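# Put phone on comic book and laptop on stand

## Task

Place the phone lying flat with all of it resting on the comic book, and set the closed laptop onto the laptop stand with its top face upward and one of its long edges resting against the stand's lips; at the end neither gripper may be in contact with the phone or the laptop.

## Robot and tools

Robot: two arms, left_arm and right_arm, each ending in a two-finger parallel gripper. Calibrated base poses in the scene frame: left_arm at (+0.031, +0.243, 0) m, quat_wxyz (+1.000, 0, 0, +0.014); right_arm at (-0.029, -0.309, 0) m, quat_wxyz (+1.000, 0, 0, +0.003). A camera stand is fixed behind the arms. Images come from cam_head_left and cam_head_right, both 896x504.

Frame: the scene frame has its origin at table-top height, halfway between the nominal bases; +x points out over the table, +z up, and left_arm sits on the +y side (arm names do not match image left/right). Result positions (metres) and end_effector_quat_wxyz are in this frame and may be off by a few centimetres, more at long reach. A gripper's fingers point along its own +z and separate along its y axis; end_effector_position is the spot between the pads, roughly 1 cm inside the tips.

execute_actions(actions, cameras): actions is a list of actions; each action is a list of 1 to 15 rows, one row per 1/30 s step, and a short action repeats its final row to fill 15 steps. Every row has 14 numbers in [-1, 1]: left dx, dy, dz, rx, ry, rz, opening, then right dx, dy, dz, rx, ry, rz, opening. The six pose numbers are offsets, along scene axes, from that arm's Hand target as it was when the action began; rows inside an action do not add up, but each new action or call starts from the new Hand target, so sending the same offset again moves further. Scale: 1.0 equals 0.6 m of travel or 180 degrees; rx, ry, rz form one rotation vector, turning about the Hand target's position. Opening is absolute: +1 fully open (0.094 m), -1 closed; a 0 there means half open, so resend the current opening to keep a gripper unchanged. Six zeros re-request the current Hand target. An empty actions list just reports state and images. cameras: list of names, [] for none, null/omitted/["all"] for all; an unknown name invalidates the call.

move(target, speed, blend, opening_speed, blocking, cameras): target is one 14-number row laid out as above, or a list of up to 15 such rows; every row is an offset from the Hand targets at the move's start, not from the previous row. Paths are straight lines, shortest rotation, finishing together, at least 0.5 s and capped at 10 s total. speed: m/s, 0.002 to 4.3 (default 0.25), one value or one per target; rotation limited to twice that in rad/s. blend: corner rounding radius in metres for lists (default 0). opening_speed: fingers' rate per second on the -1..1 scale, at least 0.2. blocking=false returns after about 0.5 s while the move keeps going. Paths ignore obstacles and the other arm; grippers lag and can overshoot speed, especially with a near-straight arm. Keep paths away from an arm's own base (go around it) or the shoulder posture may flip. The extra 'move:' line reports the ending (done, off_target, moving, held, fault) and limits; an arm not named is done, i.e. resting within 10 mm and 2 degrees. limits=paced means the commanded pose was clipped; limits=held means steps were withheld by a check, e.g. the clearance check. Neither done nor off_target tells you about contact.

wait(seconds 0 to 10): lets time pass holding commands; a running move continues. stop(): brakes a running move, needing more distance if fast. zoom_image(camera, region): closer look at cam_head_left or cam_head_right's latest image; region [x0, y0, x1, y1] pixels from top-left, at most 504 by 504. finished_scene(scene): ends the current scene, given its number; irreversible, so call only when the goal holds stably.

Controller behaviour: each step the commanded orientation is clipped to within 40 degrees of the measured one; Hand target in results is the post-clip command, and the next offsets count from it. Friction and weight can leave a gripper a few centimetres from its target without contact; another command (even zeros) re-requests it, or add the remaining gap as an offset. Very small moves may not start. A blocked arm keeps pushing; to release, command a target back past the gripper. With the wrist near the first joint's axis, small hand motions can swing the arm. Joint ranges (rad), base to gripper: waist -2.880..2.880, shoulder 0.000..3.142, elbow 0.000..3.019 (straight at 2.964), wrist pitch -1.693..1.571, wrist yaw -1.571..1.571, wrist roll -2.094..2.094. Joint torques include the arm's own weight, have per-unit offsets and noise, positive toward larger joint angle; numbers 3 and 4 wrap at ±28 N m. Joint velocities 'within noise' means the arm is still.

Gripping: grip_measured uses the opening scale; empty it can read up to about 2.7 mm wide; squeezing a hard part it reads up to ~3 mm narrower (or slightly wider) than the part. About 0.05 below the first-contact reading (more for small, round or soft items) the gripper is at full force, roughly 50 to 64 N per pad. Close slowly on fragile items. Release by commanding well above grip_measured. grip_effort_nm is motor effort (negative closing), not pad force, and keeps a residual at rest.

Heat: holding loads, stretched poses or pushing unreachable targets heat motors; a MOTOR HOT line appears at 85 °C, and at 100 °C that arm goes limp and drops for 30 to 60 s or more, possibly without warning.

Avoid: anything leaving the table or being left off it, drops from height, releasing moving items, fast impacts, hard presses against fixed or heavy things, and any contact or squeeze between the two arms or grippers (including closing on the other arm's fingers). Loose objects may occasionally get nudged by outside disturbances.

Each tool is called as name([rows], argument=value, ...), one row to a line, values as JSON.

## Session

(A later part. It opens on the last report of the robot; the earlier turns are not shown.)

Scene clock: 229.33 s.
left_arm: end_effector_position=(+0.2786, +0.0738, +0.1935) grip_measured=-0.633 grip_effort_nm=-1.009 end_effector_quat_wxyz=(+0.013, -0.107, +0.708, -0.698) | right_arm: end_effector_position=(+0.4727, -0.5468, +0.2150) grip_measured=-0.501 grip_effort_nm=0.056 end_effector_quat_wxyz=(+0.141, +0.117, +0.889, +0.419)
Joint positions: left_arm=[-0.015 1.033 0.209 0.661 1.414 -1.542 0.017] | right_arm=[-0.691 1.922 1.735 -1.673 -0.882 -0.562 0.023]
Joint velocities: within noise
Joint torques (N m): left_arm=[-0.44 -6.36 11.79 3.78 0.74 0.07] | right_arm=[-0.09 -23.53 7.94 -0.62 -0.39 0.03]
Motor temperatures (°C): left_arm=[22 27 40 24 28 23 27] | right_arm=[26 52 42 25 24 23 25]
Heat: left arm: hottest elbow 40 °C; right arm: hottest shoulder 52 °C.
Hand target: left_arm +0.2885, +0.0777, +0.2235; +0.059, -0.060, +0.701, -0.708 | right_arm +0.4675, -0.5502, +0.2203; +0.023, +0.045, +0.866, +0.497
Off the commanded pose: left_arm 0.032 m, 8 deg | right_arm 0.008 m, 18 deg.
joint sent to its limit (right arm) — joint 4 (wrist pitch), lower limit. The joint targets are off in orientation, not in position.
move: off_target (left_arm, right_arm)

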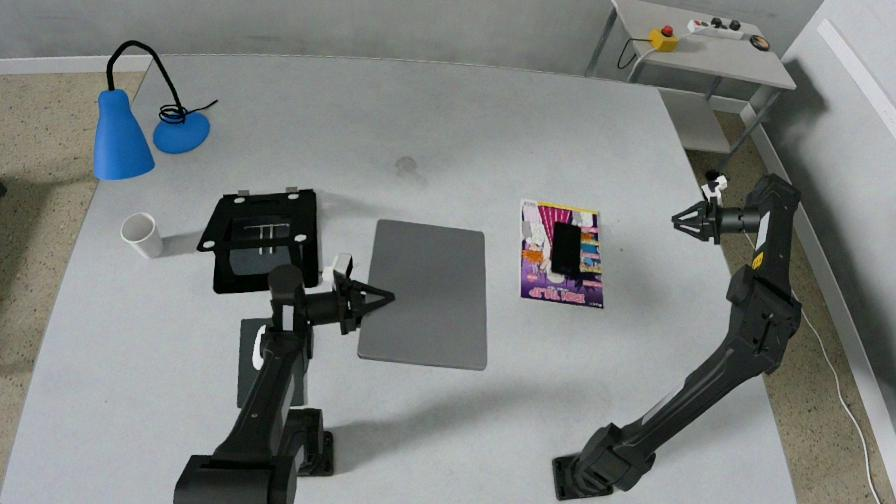

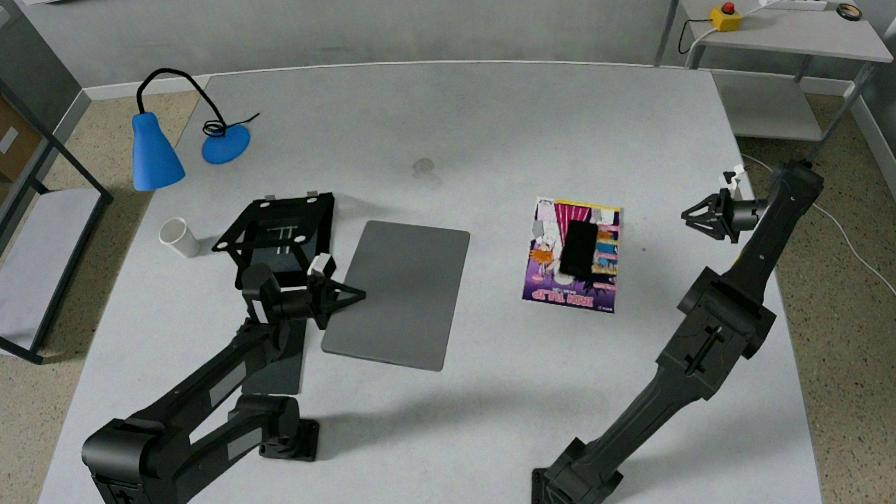

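move(target=[0.16,0.43,0.15,0,0,0.531,-0.9,0,0,0,0,0,0,-0.5], speed=0.2)

Scene clock: 240.37 s.
left_arm: end_effector_position=(+0.3402, +0.3231, +0.1843) grip_measured=-0.634 grip_effort_nm=-1.009 end_effector_quat_wxyz=(-0.491, +0.619, -0.485, +0.374) | right_arm: end_effector_position=(+0.4727, -0.5468, +0.2150) grip_measured=-0.501 grip_effort_nm=0.061 end_effector_quat_wxyz=(+0.141, +0.117, +0.889, +0.419)
Joint positions: left_arm=[0.227 0.477 0.154 0.084 0.001 -1.557 0.017] | right_arm=[-0.691 1.922 1.735 -1.673 -0.882 -0.562 0.023]
Joint velocities: within noise
Joint torques (N m): left_arm=[-1.9 -2.49 27.23 3.7 -0.5 -0.08] | right_arm=[-0.15 -23.59 7.94 -0.58 -0.4 0.03]
Motor temperatures (°C): left_arm=[22 27 42 24 28 23 28] | right_arm=[26 52 42 25 24 23 25]
Heat: left arm: hottest elbow 42 °C; right arm: hottest shoulder 52 °C.
Hand target: left_arm +0.3845, +0.3356, +0.3136; -0.565, +0.559, -0.427, +0.432 | right_arm +0.4675, -0.5502, +0.2203; +0.023, +0.045, +0.866, +0.497
Off the commanded pose: left_arm 0.137 m, 14 deg | right_arm 0.008 m, 18 deg.
joint sent to its limit (right arm) — joint 4 (wrist pitch), lower limit. The joint targets are off in orientation, not in position.
move: off_target (left_arm, right_arm)

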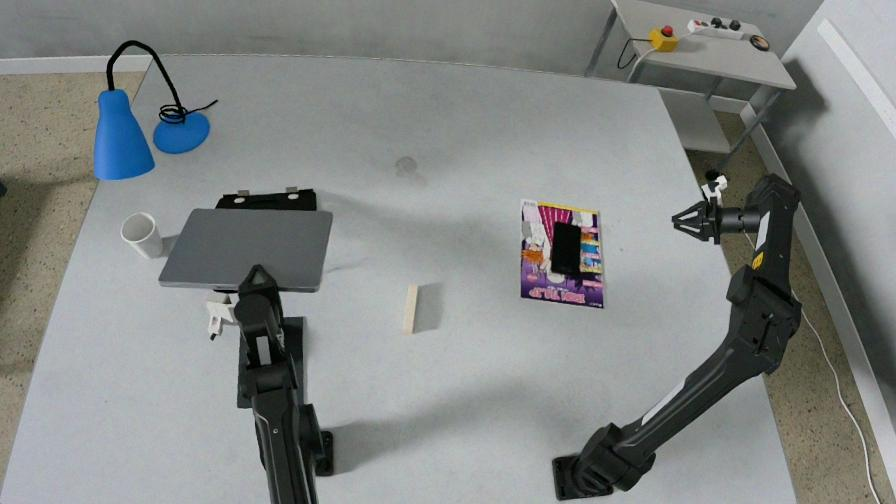

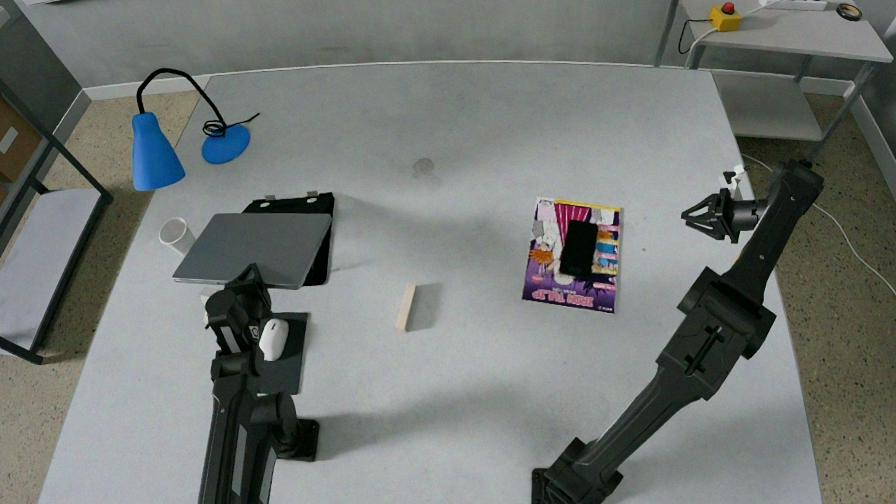

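move(target=[0.13,0.035,0.05,0,0.05,0.02,-0.9,0,0,0,0,0,0,-0.5], speed=0.12)

zoom_image(camera="cam_head_left", region=[110, 150, 370, 340])

zoom_image(camera="cam_head_right", region=[130, 150, 390, 340])

Scene clock: 253.83 s.
left_arm: end_effector_position=(+0.3875, +0.3420, +0.1852) grip_measured=-0.634 grip_effort_nm=-1.009 end_effector_quat_wxyz=(-0.438, +0.678, -0.520, +0.279) | right_arm: end_effector_position=(+0.4727, -0.5468, +0.2150) grip_measured=-0.501 grip_effort_nm=0.061 end_effector_quat_wxyz=(+0.141, +0.117, +0.889, +0.419)
Joint positions: left_arm=[0.189 0.769 0.386 -0.099 -0.117 -1.545 0.017] | right_arm=[-0.691 1.922 1.735 -1.673 -0.882 -0.562 0.023]
Joint velocities: within noise
Joint torques (N m): left_arm=[-1.49 -7.18 -26.89 5.3 -0.19 0.05] | right_arm=[-0.09 -23.47 7.92 -0.62 -0.4 0.03]
Motor temperatures (°C): left_arm=[22 27 48 24 28 23 28] | right_arm=[26 52 42 25 24 23 25]
Heat: left arm: hottest elbow 48 °C; right arm: hottest shoulder 52 °C.
Hand target: left_arm +0.4625, +0.3566, +0.3437; -0.543, +0.604, -0.452, +0.369 | right_arm +0.4675, -0.5502, +0.2203; +0.023, +0.045, +0.866, +0.497
Off the commanded pose: left_arm 0.176 m, 20 deg | right_arm 0.008 m, 18 deg.
joint sent to its limit (right arm) — joint 4 (wrist pitch), lower limit. The joint targets are off in orientation, not in position.
move: off_target (left_arm, right_arm)

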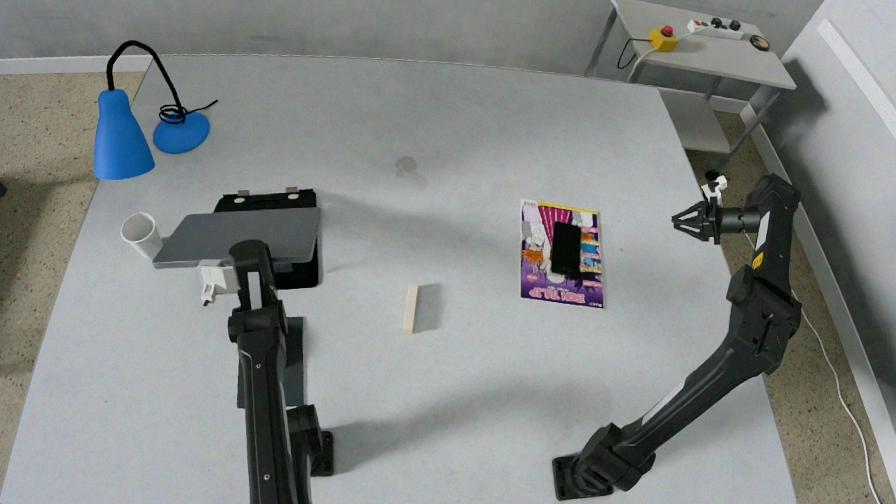

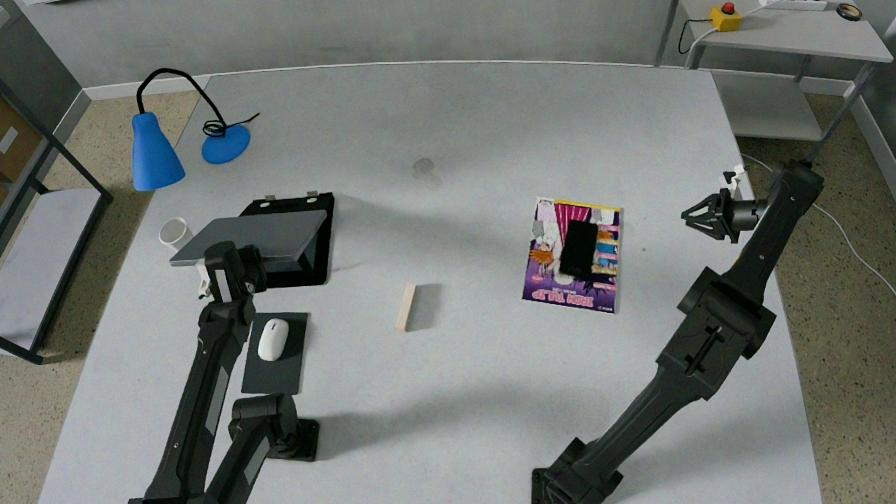

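Scaled by 1.938.

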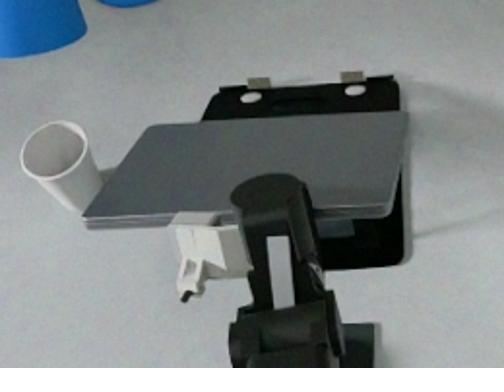

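Scaled by 1.938.

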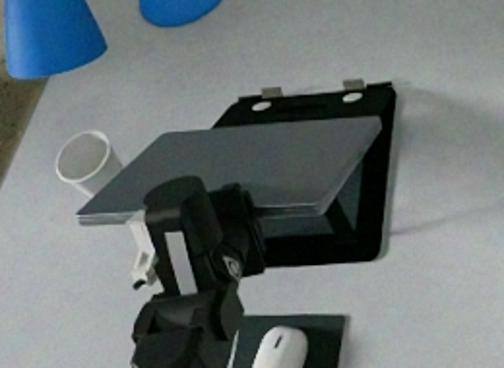

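move(target=[0.075,0,0.025,0,-0.02,0,-0.9,0,0,0,0,0,0,-0.5], speed=0.06)

zoom_image(camera="cam_head_left", region=[110, 150, 370, 340])

zoom_image(camera="cam_head_right", region=[130, 150, 390, 340])

Scene clock: 267.50 s.
left_arm: end_effector_position=(+0.4134, +0.3417, +0.1771) grip_measured=-0.634 grip_effort_nm=-1.009 end_effector_quat_wxyz=(-0.436, +0.680, -0.520, +0.278) | right_arm: end_effector_position=(+0.4727, -0.5468, +0.2150) grip_measured=-0.501 grip_effort_nm=0.061 end_effector_quat_wxyz=(+0.141, +0.117, +0.889, +0.419)
Joint positions: left_arm=[0.165 0.894 0.418 -0.014 -0.138 -1.559 0.017] | right_arm=[-0.691 1.922 1.735 -1.673 -0.882 -0.562 0.023]
Joint velocities: within noise
Joint torques (N m): left_arm=[-2.49 -9.88 -25.74 6.5 -0.43 0.01] | right_arm=[-0.09 -23.65 7.94 -0.61 -0.4 0.03]
Motor temperatures (°C): left_arm=[22 27 56 25 28 23 28] | right_arm=[26 52 42 25 24 23 25]
Heat: left arm: hottest elbow 56 °C; right arm: hottest shoulder 52 °C.
Hand target: left_arm +0.5075, +0.3567, +0.3587; -0.557, +0.592, -0.434, +0.388 | right_arm +0.4675, -0.5502, +0.2203; +0.023, +0.045, +0.866, +0.497
Off the commanded pose: left_arm 0.205 m, 23 deg | right_arm 0.008 m, 18 deg.
joint sent to its limit (right arm) — joint 4 (wrist pitch), lower limit. The joint targets are off in orientation, not in position.
move: off_target (left_arm, right_arm)

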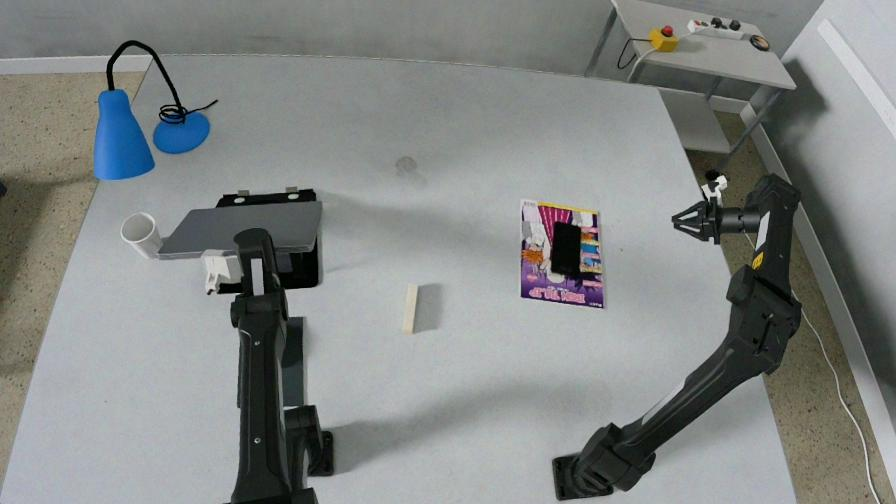

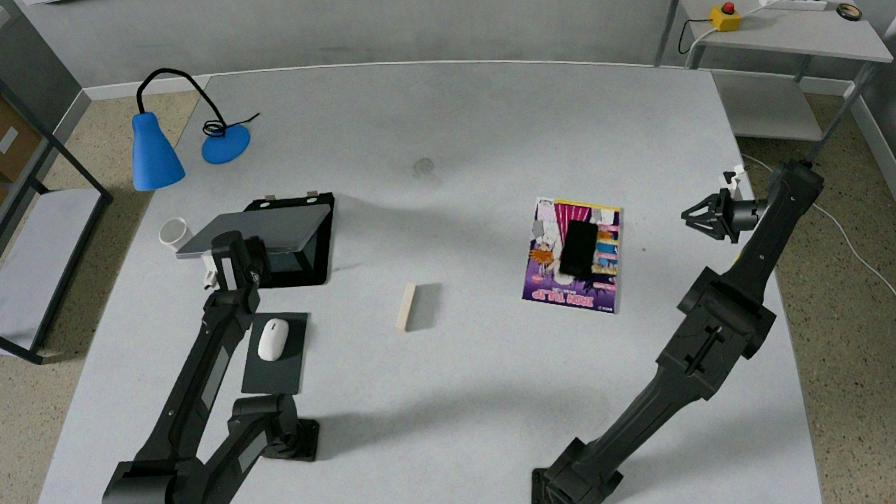

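Scaled by 1.938.

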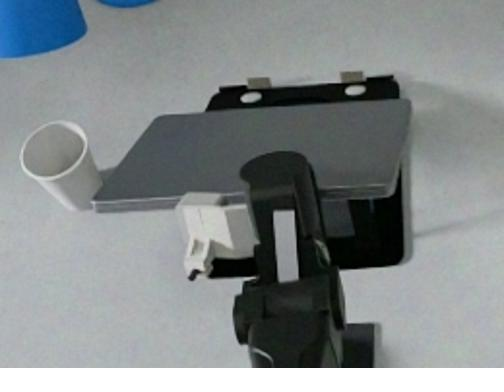

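Scaled by 1.938.

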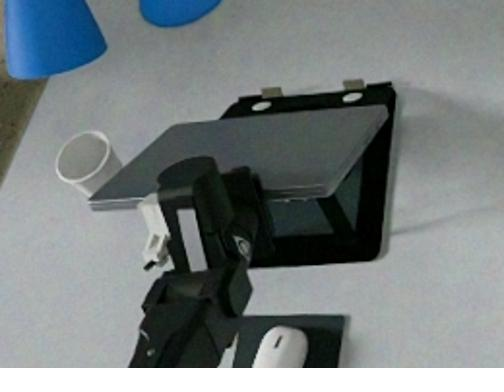

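move(target=[0.105,-0.005,-0.015,0,-0.01,-0.01,-0.9,0,0,0,0,0,0,-0.5], speed=0.08)

zoom_image(camera="cam_head_left", region=[110, 150, 370, 340])

zoom_image(camera="cam_head_right", region=[130, 150, 390, 340])

Scene clock: 273.50 s.
left_arm: end_effector_position=(+0.4740, +0.3422, +0.1698) grip_measured=-0.634 grip_effort_nm=-1.013 end_effector_quat_wxyz=(-0.439, +0.670, -0.521, +0.293) | right_arm: end_effector_position=(+0.4727, -0.5468, +0.2150) grip_measured=-0.501 grip_effort_nm=0.066 end_effector_quat_wxyz=(+0.141, +0.117, +0.889, +0.419)
Joint positions: left_arm=[0.141 1.132 0.511 0.159 -0.136 -1.566 0.017] | right_arm=[-0.691 1.922 1.735 -1.673 -0.882 -0.562 0.023]
Joint velocities: within noise
Joint torques (N m): left_arm=[-1.96 -13.8 -27.54 6.54 -0.19 0.12] | right_arm=[-0.09 -23.59 7.94 -0.61 -0.4 0.03]
Motor temperatures (°C): left_arm=[22 27 59 25 28 23 28] | right_arm=[26 52 42 25 24 23 25]
Heat: left arm: hottest elbow 59 °C; right arm: hottest shoulder 52 °C.
Hand target: left_arm +0.5705, +0.3538, +0.3496; -0.557, +0.579, -0.435, +0.406 | right_arm +0.4675, -0.5502, +0.2203; +0.023, +0.045, +0.866, +0.497
Off the commanded pose: left_arm 0.205 m, 24 deg | right_arm 0.008 m, 18 deg.
joint sent to its limit (right arm) — joint 4 (wrist pitch), lower limit. The joint targets are off in orientation, not in position.
move: off_target (left_arm, right_arm)

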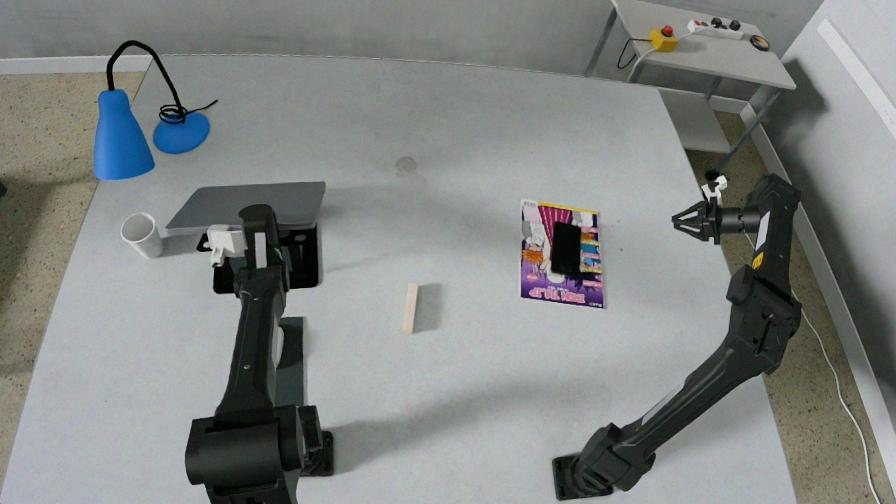

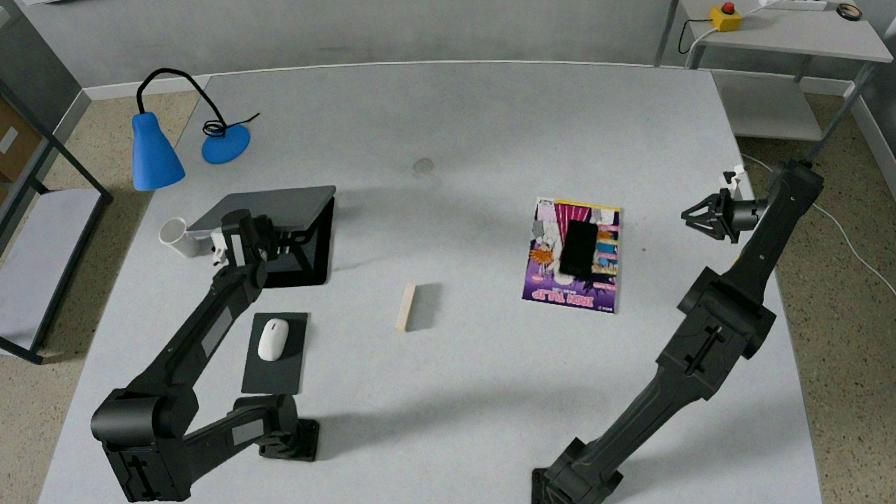

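Scaled by 1.938.

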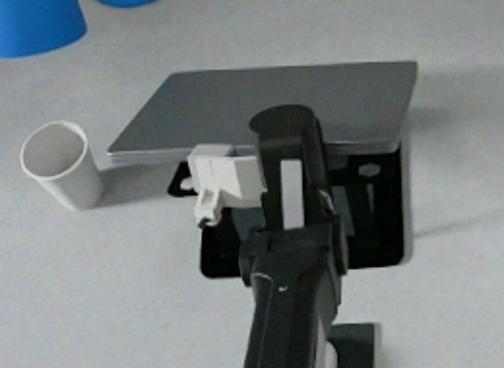

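Scaled by 1.938.

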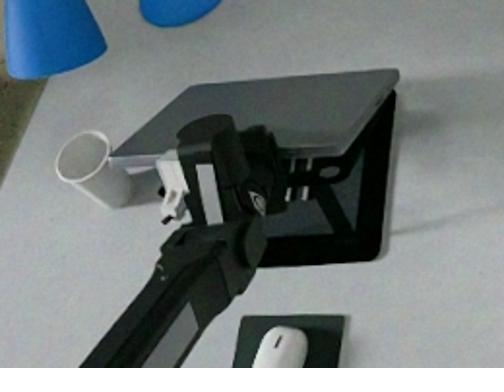

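move(target=[-0.05,-0.005,-0.05,0,0,0,-0.9,0,0,0,0,0,0,-0.5], speed=0.06)

zoom_image(camera="cam_head_left", region=[110, 150, 370, 340])

zoom_image(camera="cam_head_right", region=[130, 150, 390, 340])

Scene clock: 278.50 s.
left_arm: end_effector_position=(+0.4853, +0.3431, +0.1781) grip_measured=-0.634 grip_effort_nm=-1.004 end_effector_quat_wxyz=(-0.458, +0.657, -0.510, +0.314) | right_arm: end_effector_position=(+0.4727, -0.5468, +0.2150) grip_measured=-0.501 grip_effort_nm=0.061 end_effector_quat_wxyz=(+0.141, +0.117, +0.889, +0.419)
Joint positions: left_arm=[0.141 1.163 0.511 0.255 -0.13 -1.566 0.017] | right_arm=[-0.691 1.922 1.735 -1.673 -0.882 -0.562 0.023]
Joint velocities: within noise
Joint torques (N m): left_arm=[-1.55 -14.51 21.56 6.82 -0.16 0.1] | right_arm=[-0.15 -23.53 7.91 -0.61 -0.4 0.03]
Motor temperatures (°C): left_arm=[22 27 63 25 27 23 28] | right_arm=[26 52 41 25 24 23 25]
Heat: left arm: hottest elbow 63 °C; right arm: hottest shoulder 52 °C.
Hand target: left_arm +0.5405, +0.3507, +0.3198; -0.557, +0.579, -0.435, +0.406 | right_arm +0.4675, -0.5502, +0.2203; +0.023, +0.045, +0.866, +0.497
Off the commanded pose: left_arm 0.152 m, 20 deg | right_arm 0.008 m, 18 deg.
joint sent to its limit (right arm) — joint 4 (wrist pitch), lower limit. The joint targets are off in orientation, not in position.
move: off_target (left_arm, right_arm)

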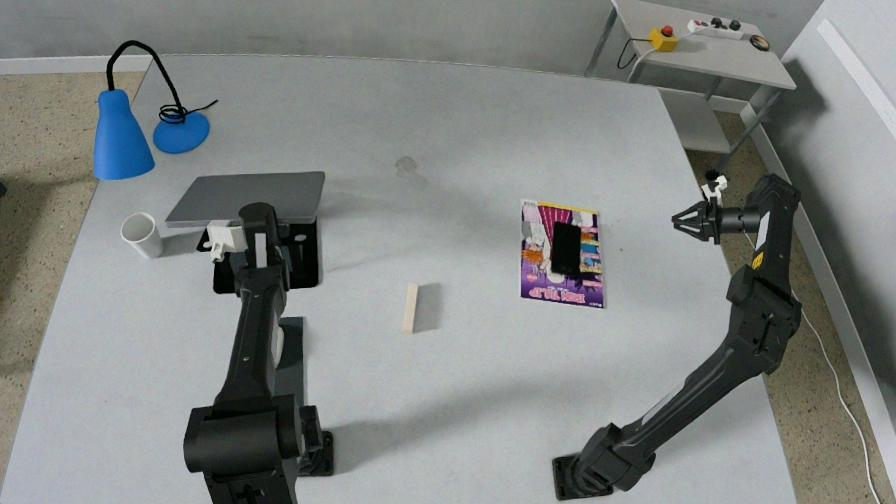

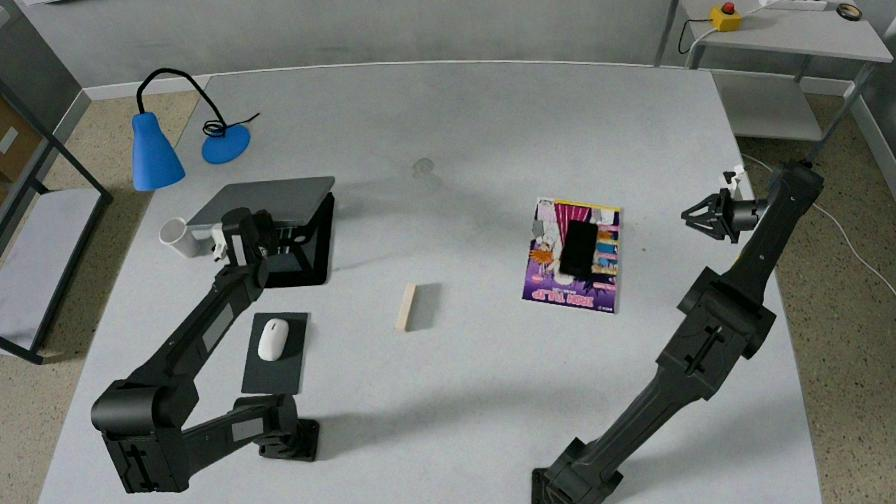

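Scaled by 1.938.

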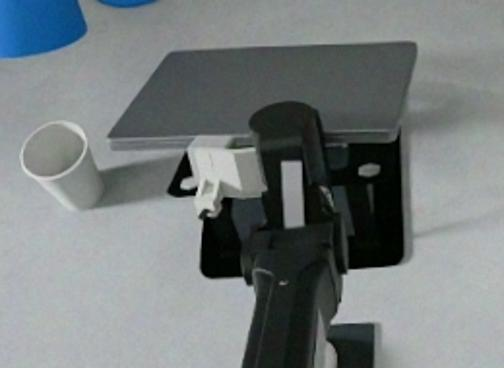

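Scaled by 1.938.

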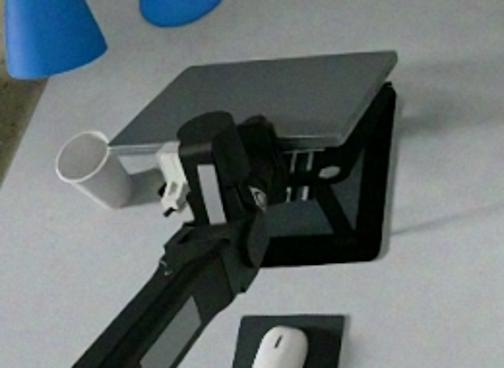

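move(target=[-0.06,0,-0.05,0,0.01,0,-0.9,0,0,0,0,0,0,-0.5], speed=0.06)

zoom_image(camera="cam_head_left", region=[110, 150, 370, 340])

zoom_image(camera="cam_head_right", region=[130, 150, 390, 340])

Scene clock: 282.57 s.
left_arm: end_effector_position=(+0.4779, +0.3402, +0.1676) grip_measured=-0.634 grip_effort_nm=-1.009 end_effector_quat_wxyz=(-0.454, +0.656, -0.513, +0.317) | right_arm: end_effector_position=(+0.4727, -0.5468, +0.2150) grip_measured=-0.501 grip_effort_nm=0.066 end_effector_quat_wxyz=(+0.141, +0.117, +0.889, +0.419)
Joint positions: left_arm=[0.143 1.163 0.478 0.286 -0.116 -1.566 0.017] | right_arm=[-0.691 1.922 1.735 -1.673 -0.882 -0.562 0.023]
Joint velocities: within noise
Joint torques (N m): left_arm=[-0.03 -17.26 15.8 6.8 -0.18 0.12] | right_arm=[-0.21 -23.59 7.92 -0.59 -0.39 0.03]
Motor temperatures (°C): left_arm=[22 27 64 26 27 23 29] | right_arm=[26 52 41 25 24 23 25]
Heat: left arm: hottest elbow 64 °C; right arm: hottest shoulder 52 °C.
Hand target: left_arm +0.5045, +0.3507, +0.2896; -0.550, +0.586, -0.444, +0.397 | right_arm +0.4675, -0.5502, +0.2203; +0.023, +0.045, +0.866, +0.497
Off the commanded pose: left_arm 0.126 m, 18 deg | right_arm 0.008 m, 18 deg.
joint sent to its limit (right arm) — joint 4 (wrist pitch), lower limit. The joint targets are off in orientation, not in position.
move: off_target (left_arm, right_arm)

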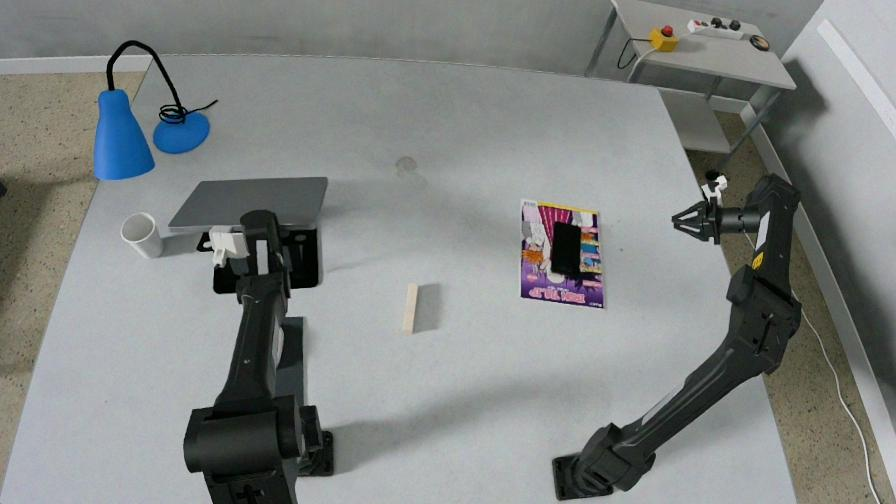

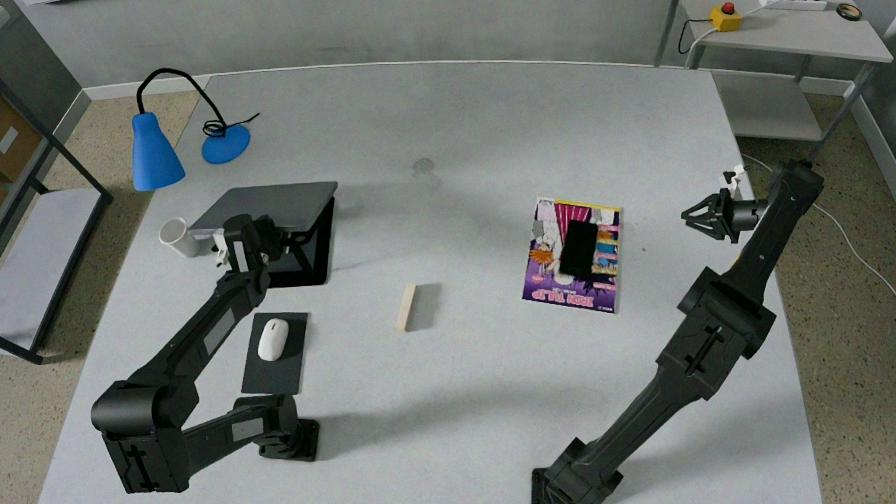

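Scaled by 1.938.

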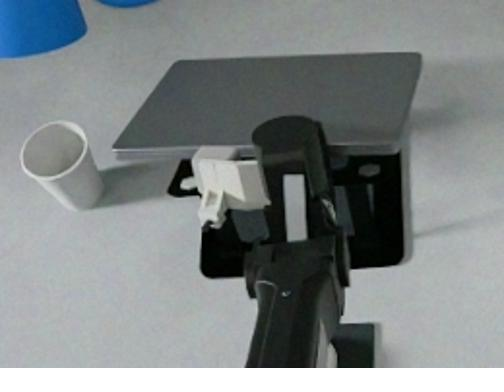

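Scaled by 1.938.

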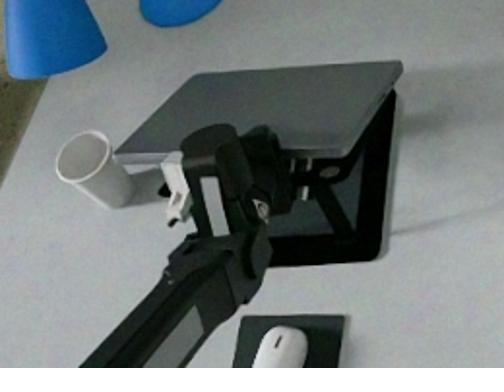

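move(target=[-0.06,-0.005,-0.035,0,0.015,0,-0.9,0,0,0,0,0,0,-0.5], speed=0.06)

zoom_image(camera="cam_head_left", region=[110, 150, 370, 340])

zoom_image(camera="cam_head_right", region=[130, 150, 390, 340])

Scene clock: 285.87 s.
left_arm: end_effector_position=(+0.4493, +0.3374, +0.1637) grip_measured=-0.634 grip_effort_nm=-1.013 end_effector_quat_wxyz=(-0.458, +0.653, -0.511, +0.321) | right_arm: end_effector_position=(+0.4727, -0.5468, +0.2150) grip_measured=-0.501 grip_effort_nm=0.061 end_effector_quat_wxyz=(+0.141, +0.117, +0.889, +0.419)
Joint positions: left_arm=[0.152 1.077 0.4 0.29 -0.106 -1.561 0.017] | right_arm=[-0.691 1.922 1.735 -1.673 -0.882 -0.562 0.023]
Joint velocities: within noise
Joint torques (N m): left_arm=[-0.85 -15.33 15.62 5.07 -0.1 0.22] | right_arm=[-0.21 -23.59 7.91 -0.62 -0.39 0.03]
Motor temperatures (°C): left_arm=[22 27 63 26 27 23 29] | right_arm=[26 52 41 25 24 23 25]
Heat: left arm: hottest elbow 63 °C; right arm: hottest shoulder 52 °C.
Hand target: left_arm +0.4685, +0.3478, +0.2687; -0.540, +0.595, -0.456, +0.383 | right_arm +0.4675, -0.5502, +0.2203; +0.023, +0.045, +0.866, +0.497
Off the commanded pose: left_arm 0.107 m, 15 deg | right_arm 0.008 m, 18 deg.
joint sent to its limit (right arm) — joint 4 (wrist pitch), lower limit. The joint targets are off in orientation, not in position.
move: off_target (left_arm, right_arm)

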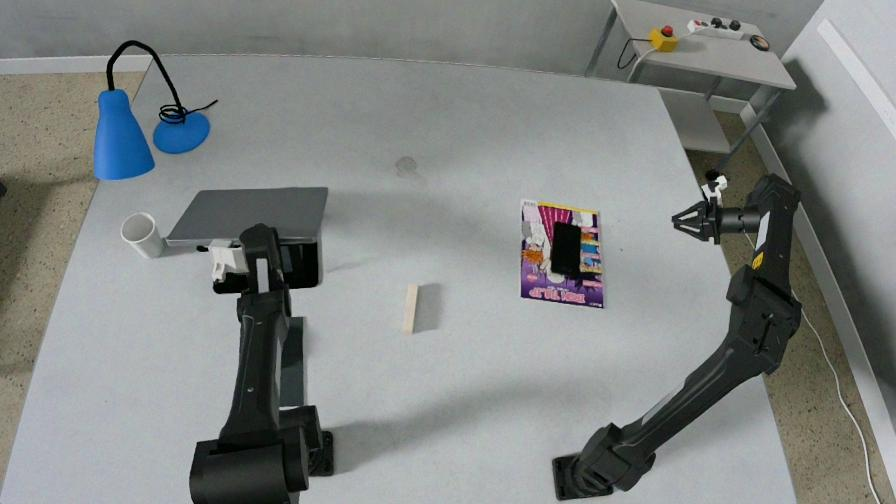

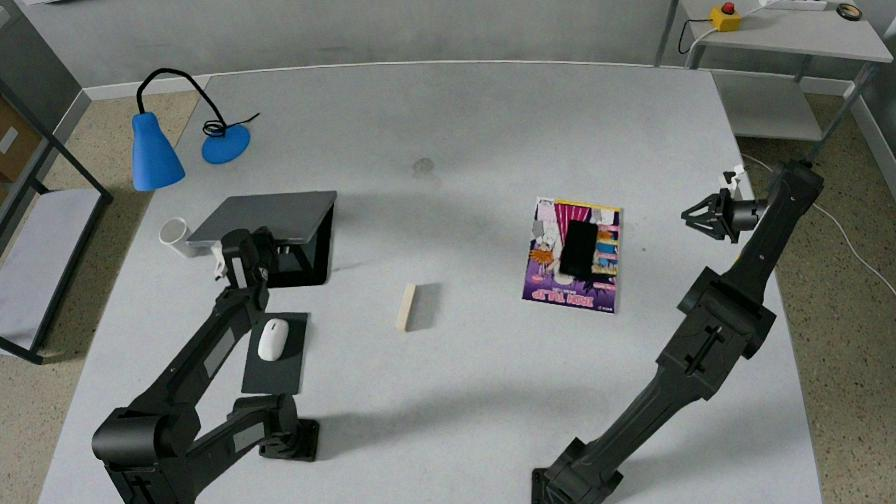

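Scaled by 1.938.

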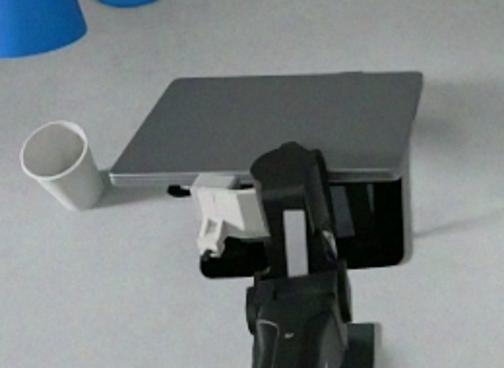

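Scaled by 1.938.

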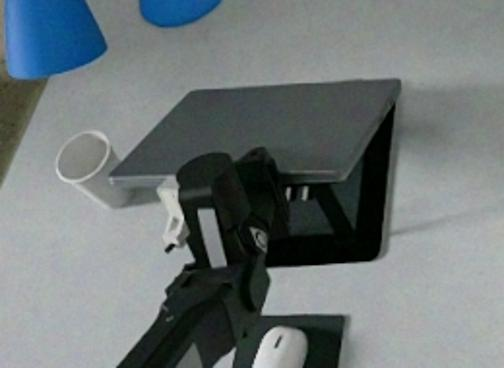

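move(target=[-0.025,-0.005,-0.06,0,0.03,0.01,-0.9,0,0,0,0,0,0,-0.5], speed=0.05)

zoom_image(camera="cam_head_left", region=[110, 150, 370, 340])

zoom_image(camera="cam_head_right", region=[130, 150, 390, 340])

Scene clock: 291.73 s.
left_arm: end_effector_position=(+0.4398, +0.3427, +0.1621) grip_measured=-0.634 grip_effort_nm=-1.009 end_effector_quat_wxyz=(-0.465, +0.661, -0.504, +0.305) | right_arm: end_effector_position=(+0.4727, -0.5468, +0.2150) grip_measured=-0.501 grip_effort_nm=0.061 end_effector_quat_wxyz=(+0.141, +0.117, +0.889, +0.419)
Joint positions: left_arm=[0.152 1.05 0.386 0.267 -0.146 -1.561 0.017] | right_arm=[-0.691 1.922 1.735 -1.673 -0.882 -0.562 0.023]
Joint velocities: within noise
Joint torques (N m): left_arm=[-1.73 -13.22 13.49 3.99 -0.55 0.33] | right_arm=[-0.09 -23.53 7.92 -0.61 -0.4 0.03]
Motor temperatures (°C): left_arm=[22 27 61 25 27 23 29] | right_arm=[26 52 41 25 24 23 25]
Heat: left arm: hottest elbow 61 °C; right arm: hottest shoulder 52 °C.
Hand target: left_arm +0.4535, +0.3448, +0.2325; -0.523, +0.619, -0.472, +0.346 | right_arm +0.4675, -0.5502, +0.2203; +0.023, +0.045, +0.866, +0.497
Off the commanded pose: left_arm 0.072 m, 10 deg | right_arm 0.008 m, 18 deg.
joint sent to its limit (right arm) — joint 4 (wrist pitch), lower limit. The joint targets are off in orientation, not in position.
move: off_target (left_arm, right_arm)

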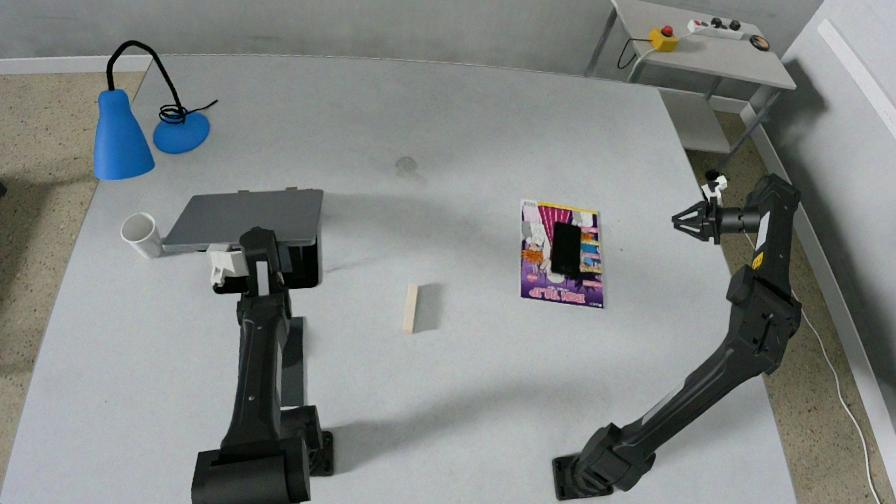

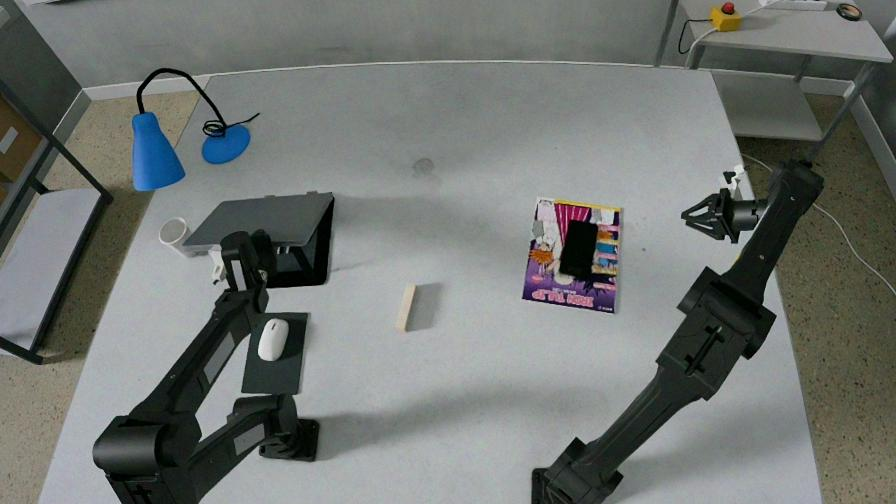

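Scaled by 1.938.

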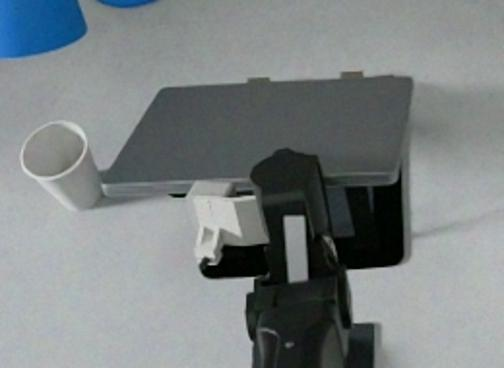

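Scaled by 1.938.

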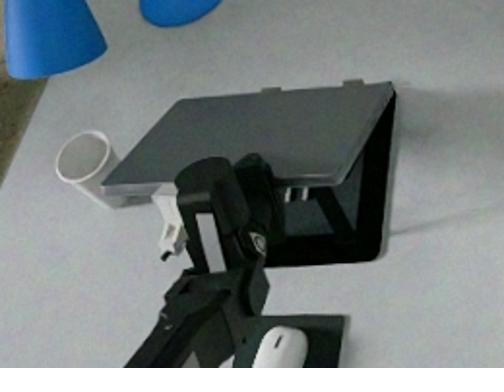

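move(target=[-0.005,-0.035,-0.04,0,0.02,0.01,-0.9,0,0,0,0,0,0,-0.5], speed=0.05)

zoom_image(camera="cam_head_left", region=[110, 150, 370, 340])

zoom_image(camera="cam_head_right", region=[130, 150, 390, 340])

Scene clock: 296.17 s.
left_arm: end_effector_position=(+0.4382, +0.3331, +0.1615) grip_measured=-0.634 grip_effort_nm=-1.009 end_effector_quat_wxyz=(-0.481, +0.666, -0.497, +0.278) | right_arm: end_effector_position=(+0.4727, -0.5468, +0.2150) grip_measured=-0.501 grip_effort_nm=0.056 end_effector_quat_wxyz=(+0.141, +0.117, +0.889, +0.419)
Joint positions: left_arm=[0.076 1.05 0.386 0.255 -0.278 -1.571 0.017] | right_arm=[-0.691 1.922 1.735 -1.673 -0.882 -0.562 0.023]
Joint velocities: within noise
Joint torques (N m): left_arm=[-3.25 -11.11 12.07 3.15 -0.33 0.15] | right_arm=[-0.15 -23.59 7.92 -0.58 -0.4 0.03]
Motor temperatures (°C): left_arm=[22 27 60 25 27 23 29] | right_arm=[26 52 41 25 24 23 25]
Heat: left arm: hottest elbow 60 °C; right arm: hottest shoulder 52 °C.
Hand target: left_arm +0.4505, +0.3237, +0.2086; -0.514, +0.637, -0.479, +0.318 | right_arm +0.4675, -0.5502, +0.2203; +0.023, +0.045, +0.866, +0.497
Off the commanded pose: left_arm 0.049 m, 7 deg | right_arm 0.008 m, 18 deg.
joint sent to its limit (right arm) — joint 4 (wrist pitch), lower limit. The joint targets are off in orientation, not in position.
move: off_target (left_arm, right_arm)

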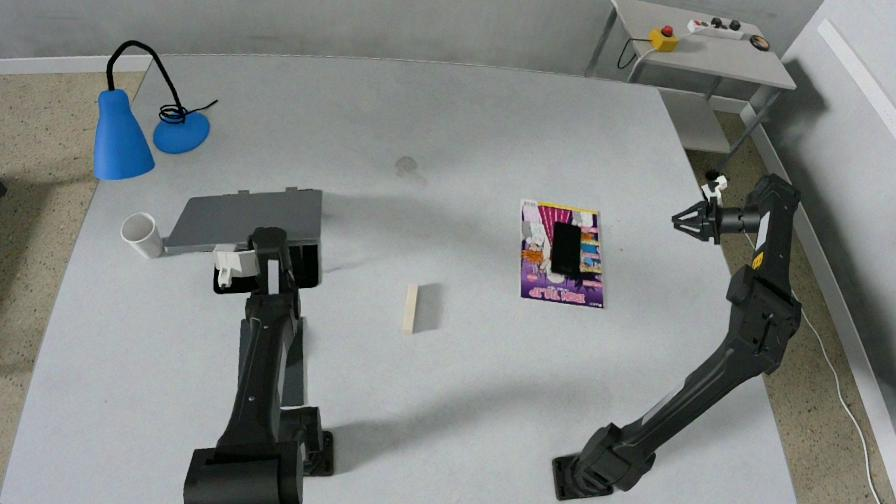

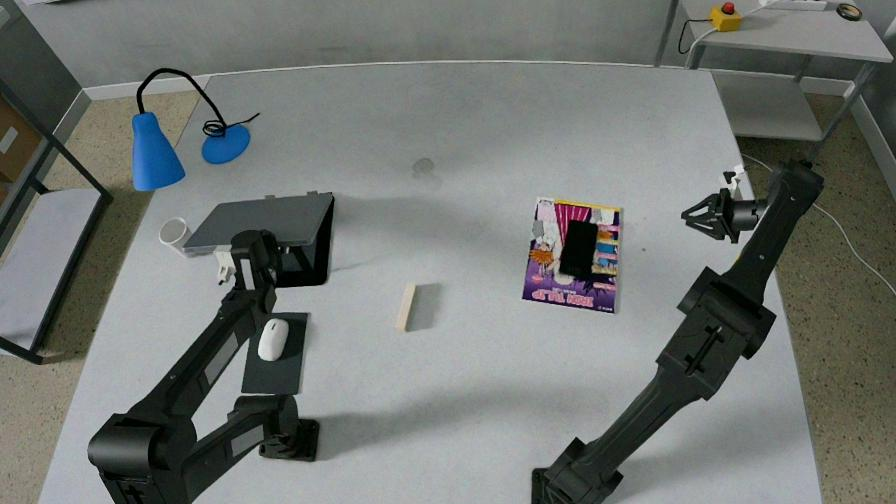

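Scaled by 1.938.

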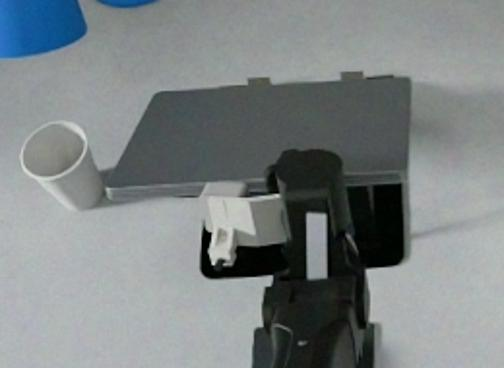

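Scaled by 1.938.

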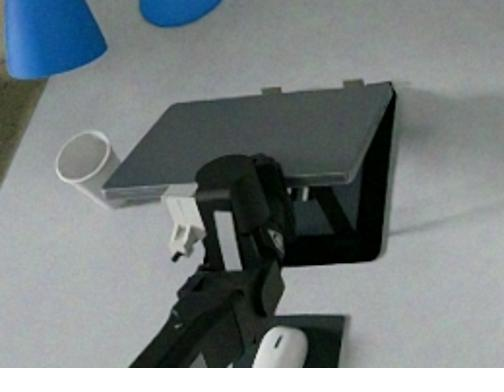

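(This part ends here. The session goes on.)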